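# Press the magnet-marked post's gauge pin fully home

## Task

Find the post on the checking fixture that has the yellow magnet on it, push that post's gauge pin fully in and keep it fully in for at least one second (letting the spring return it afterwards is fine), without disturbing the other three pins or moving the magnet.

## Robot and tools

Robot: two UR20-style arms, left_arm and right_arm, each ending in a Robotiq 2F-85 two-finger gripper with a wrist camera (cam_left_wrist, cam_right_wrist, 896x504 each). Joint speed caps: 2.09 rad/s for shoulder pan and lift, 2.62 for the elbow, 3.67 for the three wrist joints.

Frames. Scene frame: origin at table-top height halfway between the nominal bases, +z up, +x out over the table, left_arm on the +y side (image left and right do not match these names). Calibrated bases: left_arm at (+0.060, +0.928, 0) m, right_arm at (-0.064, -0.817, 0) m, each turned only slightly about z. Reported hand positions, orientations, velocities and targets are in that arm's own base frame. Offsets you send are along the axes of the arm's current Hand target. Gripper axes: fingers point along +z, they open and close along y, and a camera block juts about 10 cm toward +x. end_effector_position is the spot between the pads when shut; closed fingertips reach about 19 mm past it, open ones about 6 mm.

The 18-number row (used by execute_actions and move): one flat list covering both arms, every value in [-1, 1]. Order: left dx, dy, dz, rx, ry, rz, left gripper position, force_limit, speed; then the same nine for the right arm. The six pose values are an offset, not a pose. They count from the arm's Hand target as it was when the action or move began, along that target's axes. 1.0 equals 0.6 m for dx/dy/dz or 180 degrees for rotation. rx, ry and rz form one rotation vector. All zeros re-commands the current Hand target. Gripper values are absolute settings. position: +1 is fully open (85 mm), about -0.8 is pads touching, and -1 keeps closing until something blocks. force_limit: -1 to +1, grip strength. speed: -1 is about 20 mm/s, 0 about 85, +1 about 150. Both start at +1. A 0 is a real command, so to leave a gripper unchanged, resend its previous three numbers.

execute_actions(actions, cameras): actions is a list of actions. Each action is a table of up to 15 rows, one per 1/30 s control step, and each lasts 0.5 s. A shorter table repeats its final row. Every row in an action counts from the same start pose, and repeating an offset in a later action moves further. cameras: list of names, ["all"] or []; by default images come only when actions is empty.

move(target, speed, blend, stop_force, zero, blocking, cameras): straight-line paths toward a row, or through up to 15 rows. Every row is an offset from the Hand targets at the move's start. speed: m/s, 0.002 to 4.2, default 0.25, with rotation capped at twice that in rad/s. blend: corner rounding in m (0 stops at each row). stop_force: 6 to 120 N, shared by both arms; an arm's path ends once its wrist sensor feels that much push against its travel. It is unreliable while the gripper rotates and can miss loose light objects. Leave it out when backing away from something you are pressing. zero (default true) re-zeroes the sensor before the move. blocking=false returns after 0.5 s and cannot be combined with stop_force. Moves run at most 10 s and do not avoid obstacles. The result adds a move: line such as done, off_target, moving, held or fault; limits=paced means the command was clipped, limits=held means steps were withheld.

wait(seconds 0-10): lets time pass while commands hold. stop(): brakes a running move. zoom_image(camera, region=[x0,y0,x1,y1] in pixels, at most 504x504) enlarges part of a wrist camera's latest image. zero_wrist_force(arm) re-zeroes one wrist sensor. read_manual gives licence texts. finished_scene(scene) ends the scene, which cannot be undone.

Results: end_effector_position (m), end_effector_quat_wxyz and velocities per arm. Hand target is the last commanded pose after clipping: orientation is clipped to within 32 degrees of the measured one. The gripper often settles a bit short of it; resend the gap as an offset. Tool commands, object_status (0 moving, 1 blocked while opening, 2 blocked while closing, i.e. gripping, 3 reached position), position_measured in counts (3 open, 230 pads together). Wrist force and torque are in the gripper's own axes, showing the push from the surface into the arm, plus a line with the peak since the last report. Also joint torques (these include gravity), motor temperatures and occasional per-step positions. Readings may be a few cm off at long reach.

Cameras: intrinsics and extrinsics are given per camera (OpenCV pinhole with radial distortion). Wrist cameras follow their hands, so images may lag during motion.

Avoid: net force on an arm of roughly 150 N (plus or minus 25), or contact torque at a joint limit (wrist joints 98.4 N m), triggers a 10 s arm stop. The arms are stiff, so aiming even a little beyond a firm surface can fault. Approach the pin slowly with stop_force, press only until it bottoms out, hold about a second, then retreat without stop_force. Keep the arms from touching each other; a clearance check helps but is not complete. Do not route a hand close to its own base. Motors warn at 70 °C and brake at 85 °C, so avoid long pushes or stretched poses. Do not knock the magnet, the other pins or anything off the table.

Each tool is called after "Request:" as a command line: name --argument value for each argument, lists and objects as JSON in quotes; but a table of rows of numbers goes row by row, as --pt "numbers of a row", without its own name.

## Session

Request:
execute_actions --actions '[]'

Scene clock: 0.00 s.
left_arm: end_effector_position=(+0.3071, -0.4220, +0.1602) position_measured=3 object_status=3 end_effector_quat_wxyz=(+0.066, +0.956, -0.074, +0.275) | right_arm: end_effector_position=(+0.4900, -0.3027, +0.2369) position_measured=3 object_status=3 end_effector_quat_wxyz=(+0.548, -0.467, -0.511, -0.471)
Joint positions: left_arm=[-1.763 -1.739 2.857 -2.766 -1.003 1.555] | right_arm=[2.511 -2.074 -2.06 -2.212 2.389 -0.015]
Joint velocities: within noise
Joint torques (N m): no reading
Motor temperatures (°C): left_arm=[24 35 26 38 34 33] | right_arm=[28 35 35 36 33 38]
Wrist force (N): no reading
Wrist torque (N m): no reading
Wrist force, peak (N): no reading
Hand target: left_arm +0.3071, -0.4220, +0.1602; +0.066, +0.956, -0.074, +0.275 | right_arm +0.4900, -0.3027, +0.2369; +0.548, -0.467, -0.511, -0.471
Tool commands: left_gripper/position=+1.0 left_gripper/force_limit=+1.0 left_gripper/speed=+1.0 right_gripper/position=+1.0 right_gripper/force_limit=+1.0 right_gripper/speed=+1.0
camera_calibration:
cam_left_wrist: T_world_to_cam=[[-0.204299, -0.976285, 0.0716159, -0.353754], [-0.955218, 0.182823, -0.232669, 0.427195], [0.214058, -0.115943, -0.969916, 0.170568], [0, 0, 0, 1]] pos_world=[0.299281, -0.40369, 0.290166]
cam_right_wrist: T_world_to_cam=[[0.98966, 0.130322, -0.059914, -0.419077], [-0.0206188, -0.284112, -0.958569, 0.167032], [-0.141945, 0.949893, -0.278487, 0.549542], [0, 0, 0, 1]] pos_world=[0.496192, -0.419935, 0.288044]

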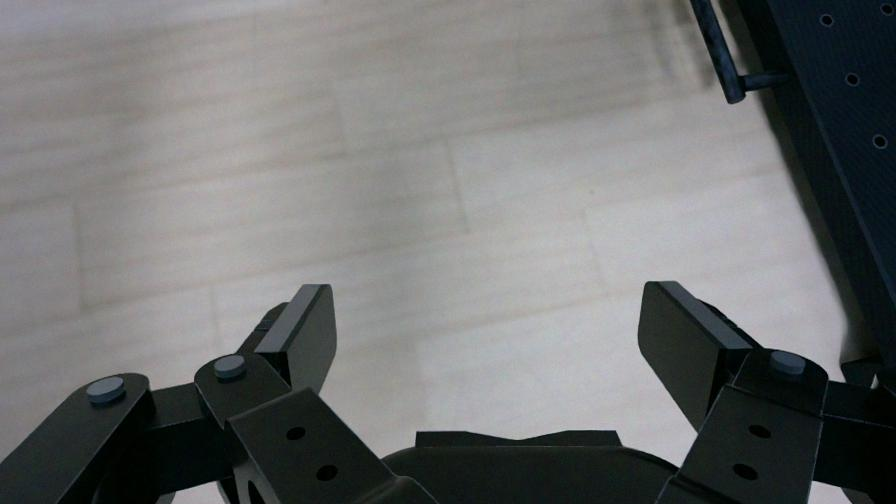

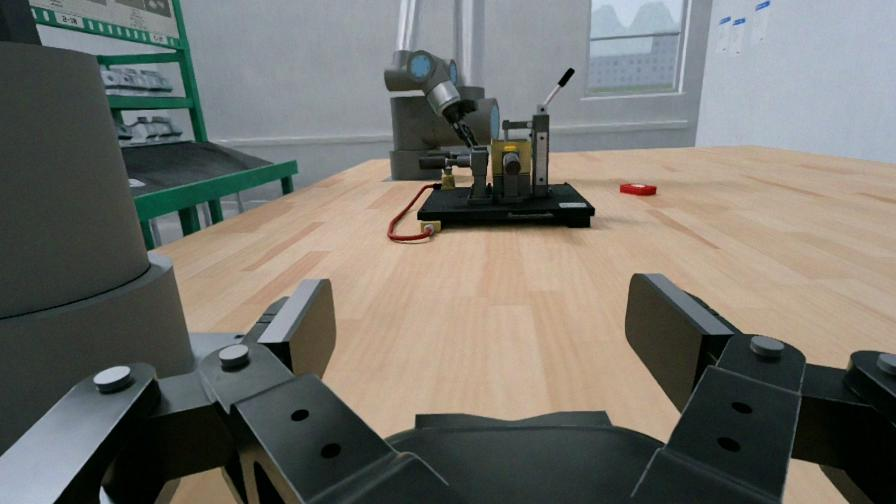

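Request:
zoom_image --camera "cam_right_wrist" --region '[380, 50, 620, 250]'

Scaled by 2.100 from the camera's 896x504 image, which has a finer 1280x720 frame.

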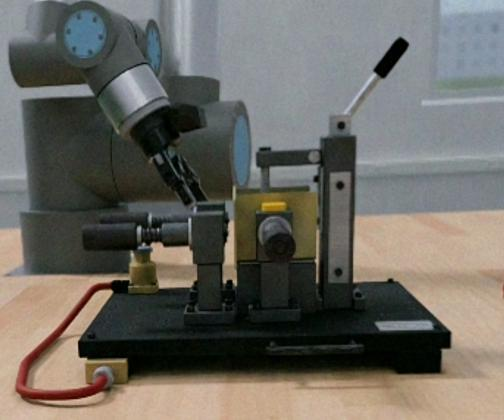

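Request:
move --target '[0,0,0,0,0,0,1,1,1,0.248,0.357,0.812,-0.0193,-0.2565,0.011,-1,-1,0]' --speed 0.6 --cameras '["cam_right_wrist"]'

Scene clock: 3.10 s.
left_arm: end_effector_position=(+0.3071, -0.4220, +0.1602) position_measured=3 object_status=3 end_effector_quat_wxyz=(+0.066, +0.956, -0.074, +0.275) | right_arm: end_effector_position=(+0.6491, +0.2008, +0.3998) position_measured=232 object_status=3 end_effector_quat_wxyz=(-0.297, +0.638, +0.663, +0.256)
Joint positions: left_arm=[-1.763 -1.739 2.857 -2.766 -1.003 1.555] | right_arm=[3.384 -1.505 -2.369 -0.685 2.365 1.839]
Joint torques (N m): left_arm=[0.63 -11.31 -55.94 -10.36 3.24 -1] | right_arm=[21.83 74.58 71.12 16.47 -1.15 6.45]
Wrist force (N): left_arm=[0.1 0.0 0.1] | right_arm=[-0.2 1.4 1.7]
Wrist torque (N m): left_arm=[-0.01 -0.01 0.00] | right_arm=[0.96 0.30 -0.41]
Wrist force, peak (N): left_arm=[0.3 0.3 -0.4] | right_arm=[5.8 4.3 3.6]
Hand target: left_arm +0.3071, -0.4220, +0.1602; +0.066, +0.956, -0.074, +0.275 | right_arm +0.6491, +0.2008, +0.3998; -0.297, +0.638, +0.663, +0.256
Off the commanded pose: left_arm 0.000 m, 0 deg | right_arm 0.000 m, 0 deg.
move: done
camera_calibration:
cam_right_wrist: T_world_to_cam=[[0.996924, 0.0394692, -0.0677038, -0.615703], [0.00397365, -0.888263, -0.459318, 0.375219], [-0.0782677, 0.457636, -0.885688, 0.439532], [0, 0, 0, 1]] pos_world=[0.64672, 0.156449, 0.519948]
Images, in order (width x height): cam_right_wrist 896x504.

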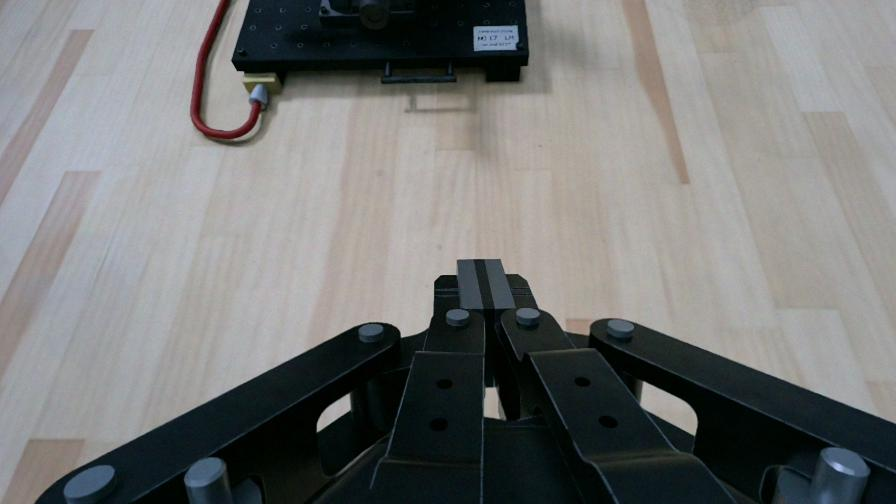

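Request:
move --target '[0,0,0,0,0,0,1,1,1,0.317,-0.182,0.628,-0.0213,-0.2555,0.0168,-1,-1,0]' --speed 0.5 --cameras '["cam_right_wrist"]'

Scene clock: 5.37 s.
left_arm: end_effector_position=(+0.3071, -0.4220, +0.1602) position_measured=3 object_status=3 end_effector_quat_wxyz=(+0.066, +0.956, -0.074, +0.275) | right_arm: end_effector_position=(+0.5130, +0.5972, +0.2804) position_measured=232 object_status=3 end_effector_quat_wxyz=(-0.001, +0.713, +0.701, +0.000)
Joint positions: left_arm=[-1.763 -1.739 2.857 -2.766 -1.003 1.555] | right_arm=[4.26 -1.633 -2.227 -0.852 1.572 2.707]
Joint torques (N m): left_arm=[0.51 -11.83 -55.75 -10.34 3.04 -1.22] | right_arm=[14.03 59.6 97.09 3.73 -3.1 5.34]
Wrist force (N): left_arm=[0.1 -0.1 -0.2] | right_arm=[-0.3 2.2 1.8]
Wrist torque (N m): left_arm=[-0.02 -0.01 0.00] | right_arm=[1.43 0.11 -0.71]
Wrist force, peak (N): left_arm=[0.2 -0.3 -0.4] | right_arm=[5.2 -0.8 3.7]
Hand target: left_arm +0.3071, -0.4220, +0.1602; +0.066, +0.956, -0.074, +0.275 | right_arm +0.5130, +0.5974, +0.2803; +0.000, +0.713, +0.701, +0.000
Off the commanded pose: left_arm 0.000 m, 0 deg | right_arm 0.000 m, 0 deg.
move: done
camera_calibration:
cam_right_wrist: T_world_to_cam=[[0.998811, -0.0479927, -0.00861142, -0.469026], [-0.0427243, -0.946539, 0.319747, 0.513455], [-0.0234965, -0.318998, -0.947464, 0.594704], [0, 0, 0, 1]] pos_world=[0.504378, 0.653206, 0.395246]
Images, in order (width x height): cam_right_wrist 896x504.

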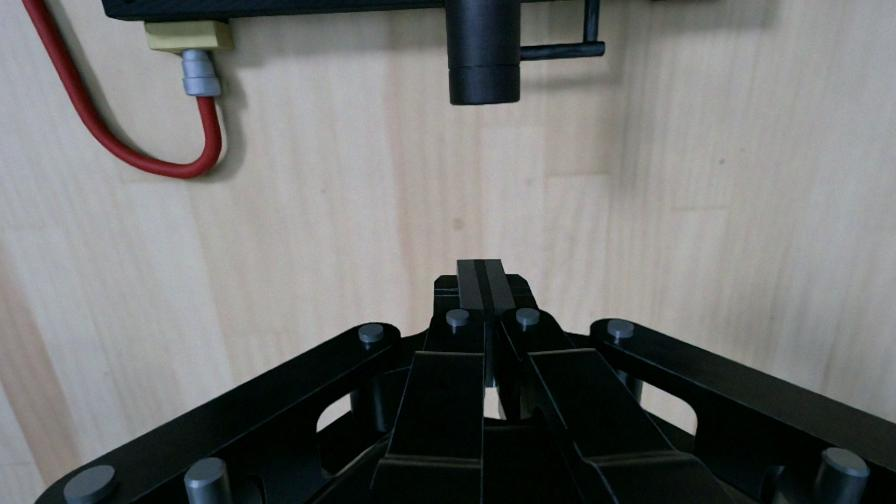

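Request:
move --target '[0,0,0,0,0,0,1,1,1,0.0183,0.0167,0.2055,0,0,-0.0094,-1,-1,0]' --speed 0.3

Request:
move --pt "0 0 0 0 0 0 1 1 1 0.043 0 0 0 0 0 -1 -1 0" --pt "0 0 0 0 0 0 1 1 1 0.067 0 0 0 0 0 -1 -1 0" --pt "0 0 0 0 0 0 1 1 1 0.12 0 0 0 0 0 -1 -1 0" --speed '[0.05,0.03,0.008]' --stop_force 35

Request:
wait --seconds 1.1 --cameras '["cam_right_wrist"]'

Scene clock: 6.97 s.
left_arm: end_effector_position=(+0.3071, -0.4220, +0.1602) position_measured=3 object_status=3 end_effector_quat_wxyz=(+0.066, +0.956, -0.074, +0.275) | right_arm: end_effector_position=(+0.5231, +0.6082, +0.1572) position_measured=232 object_status=3 end_effector_quat_wxyz=(+0.000, +0.703, +0.711, +0.000)
Joint positions: left_arm=[-1.763 -1.739 2.857 -2.766 -1.003 1.555] | right_arm=[4.255 -1.784 -2.289 -0.639 1.572 2.673]
Joint torques (N m): left_arm=[1.12 -11.37 -57.58 -10.88 3.46 -1.17] | right_arm=[-22.51 74.13 55.91 15.63 4.12 -7.16]
Wrist force (N): left_arm=[-0.3 0.0 -0.1] | right_arm=[-0.9 2.4 1.6]
Wrist torque (N m): left_arm=[-0.01 0.04 0.00] | right_arm=[1.57 0.12 -0.29]
Wrist force, peak (N): left_arm=[0.4 0.1 -0.4] | right_arm=[-0.3 2.4 4.8]
Hand target: left_arm +0.3071, -0.4220, +0.1602; +0.066, +0.956, -0.074, +0.275 | right_arm +0.5231, +0.6082, +0.1570; +0.000, +0.703, +0.711, +0.000
Off the commanded pose: left_arm 0.000 m, 0 deg | right_arm 0.000 m, 0 deg.
move: done

Scene clock: 10.30 s.
left_arm: end_effector_position=(+0.3071, -0.4220, +0.1602) position_measured=3 object_status=3 end_effector_quat_wxyz=(+0.066, +0.956, -0.074, +0.275) | right_arm: end_effector_position=(+0.5225, +0.6577, +0.1570) position_measured=232 object_status=3 end_effector_quat_wxyz=(+0.000, +0.703, +0.711, +0.000)
Joint positions: left_arm=[-1.763 -1.739 2.857 -2.766 -1.003 1.555] | right_arm=[4.282 -1.82 -2.238 -0.655 1.572 2.7]
Joint torques (N m): left_arm=[1.05 -9.69 -56.57 -9.67 3.08 -1.29] | right_arm=[-1.09 138.62 83.02 23.92 10.6 -6.98]
Wrist force (N): left_arm=[-0.1 0.0 -0.3] | right_arm=[-30.3 5.7 7.6]
Wrist torque (N m): left_arm=[0.01 0.02 0.00] | right_arm=[1.69 0.88 -0.42]
Wrist force, peak (N): left_arm=[-0.3 0.2 0.1] | right_arm=[-54.5 3.9 -8.7]
Hand target: left_arm +0.3071, -0.4220, +0.1602; +0.066, +0.956, -0.074, +0.275 | right_arm +0.5225, +0.6577, +0.1570; +0.000, +0.703, +0.711, +0.000 (not the last commanded pose)
Off the commanded pose: left_arm 0.000 m, 0 deg | right_arm 0.023 m, 0 deg.
move: contact (right_arm); path passed 2 of 3 targets

Scene clock: 11.40 s.
left_arm: end_effector_position=(+0.3071, -0.4220, +0.1602) position_measured=3 object_status=3 end_effector_quat_wxyz=(+0.066, +0.956, -0.074, +0.275) | right_arm: end_effector_position=(+0.5225, +0.6577, +0.1570) position_measured=232 object_status=3 end_effector_quat_wxyz=(+0.000, +0.703, +0.711, +0.000)
Joint positions: left_arm=[-1.763 -1.739 2.857 -2.766 -1.003 1.555] | right_arm=[4.282 -1.82 -2.238 -0.655 1.572 2.7]
Joint torques (N m): left_arm=[-1.93 -6.41 -54.86 -10.56 3.47 -1.4] | right_arm=[-1.83 140.36 82.37 20.49 8.78 -7.69]
Wrist force (N): left_arm=[0.2 -0.2 -0.1] | right_arm=[-28.7 4.2 8.1]
Wrist torque (N m): left_arm=[-0.03 -0.03 0.00] | right_arm=[1.68 0.83 -0.45]
Wrist force, peak (N): left_arm=[0.5 0.1 -0.3] | right_arm=[-30.6 5.5 7.9]
Hand target: left_arm +0.3071, -0.4220, +0.1602; +0.066, +0.956, -0.074, +0.275 | right_arm +0.5225, +0.6577, +0.1570; +0.000, +0.703, +0.711, +0.000 (not the last commanded pose)
Tool commands: left_gripper/position=+1.0 left_gripper/force_limit=+1.0 left_gripper/speed=+1.0 right_gripper/position=-1.0 right_gripper/force_limit=-1.0 right_gripper/speed=+0.0
Off the commanded pose: left_arm 0.000 m, 0 deg | right_arm 0.023 m, 0 deg.
wait: 1.10 s; at rest by 0.17 s
camera_calibration:
cam_right_wrist: T_world_to_cam=[[0.999791, -0.0185315, -0.00865917, -0.496615], [-0.0147876, -0.947312, 0.319972, 0.596298], [-0.0141325, -0.319777, -0.947388, 0.492983], [0, 0, 0, 1]] pos_world=[0.512296, 0.713321, 0.271947]
Images, in order (width x height): cam_right_wrist 896x504.

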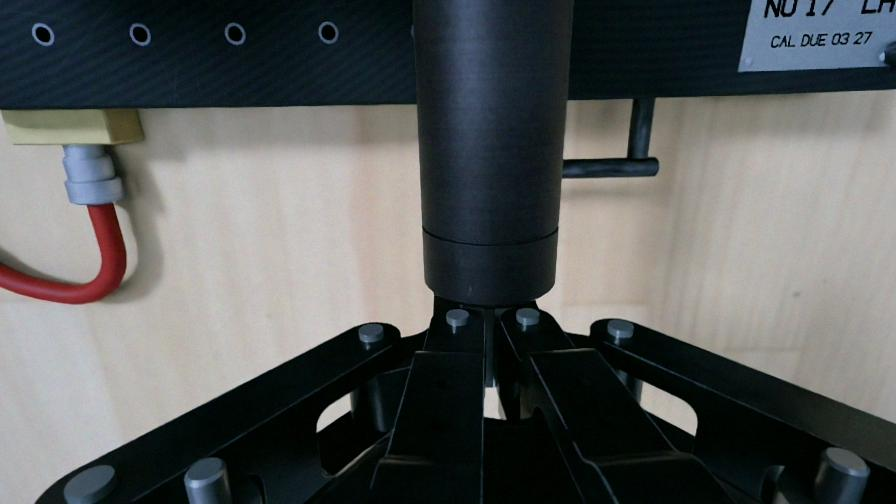

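Request:
finished_scene --scene 3

The scene is finished: the task was done.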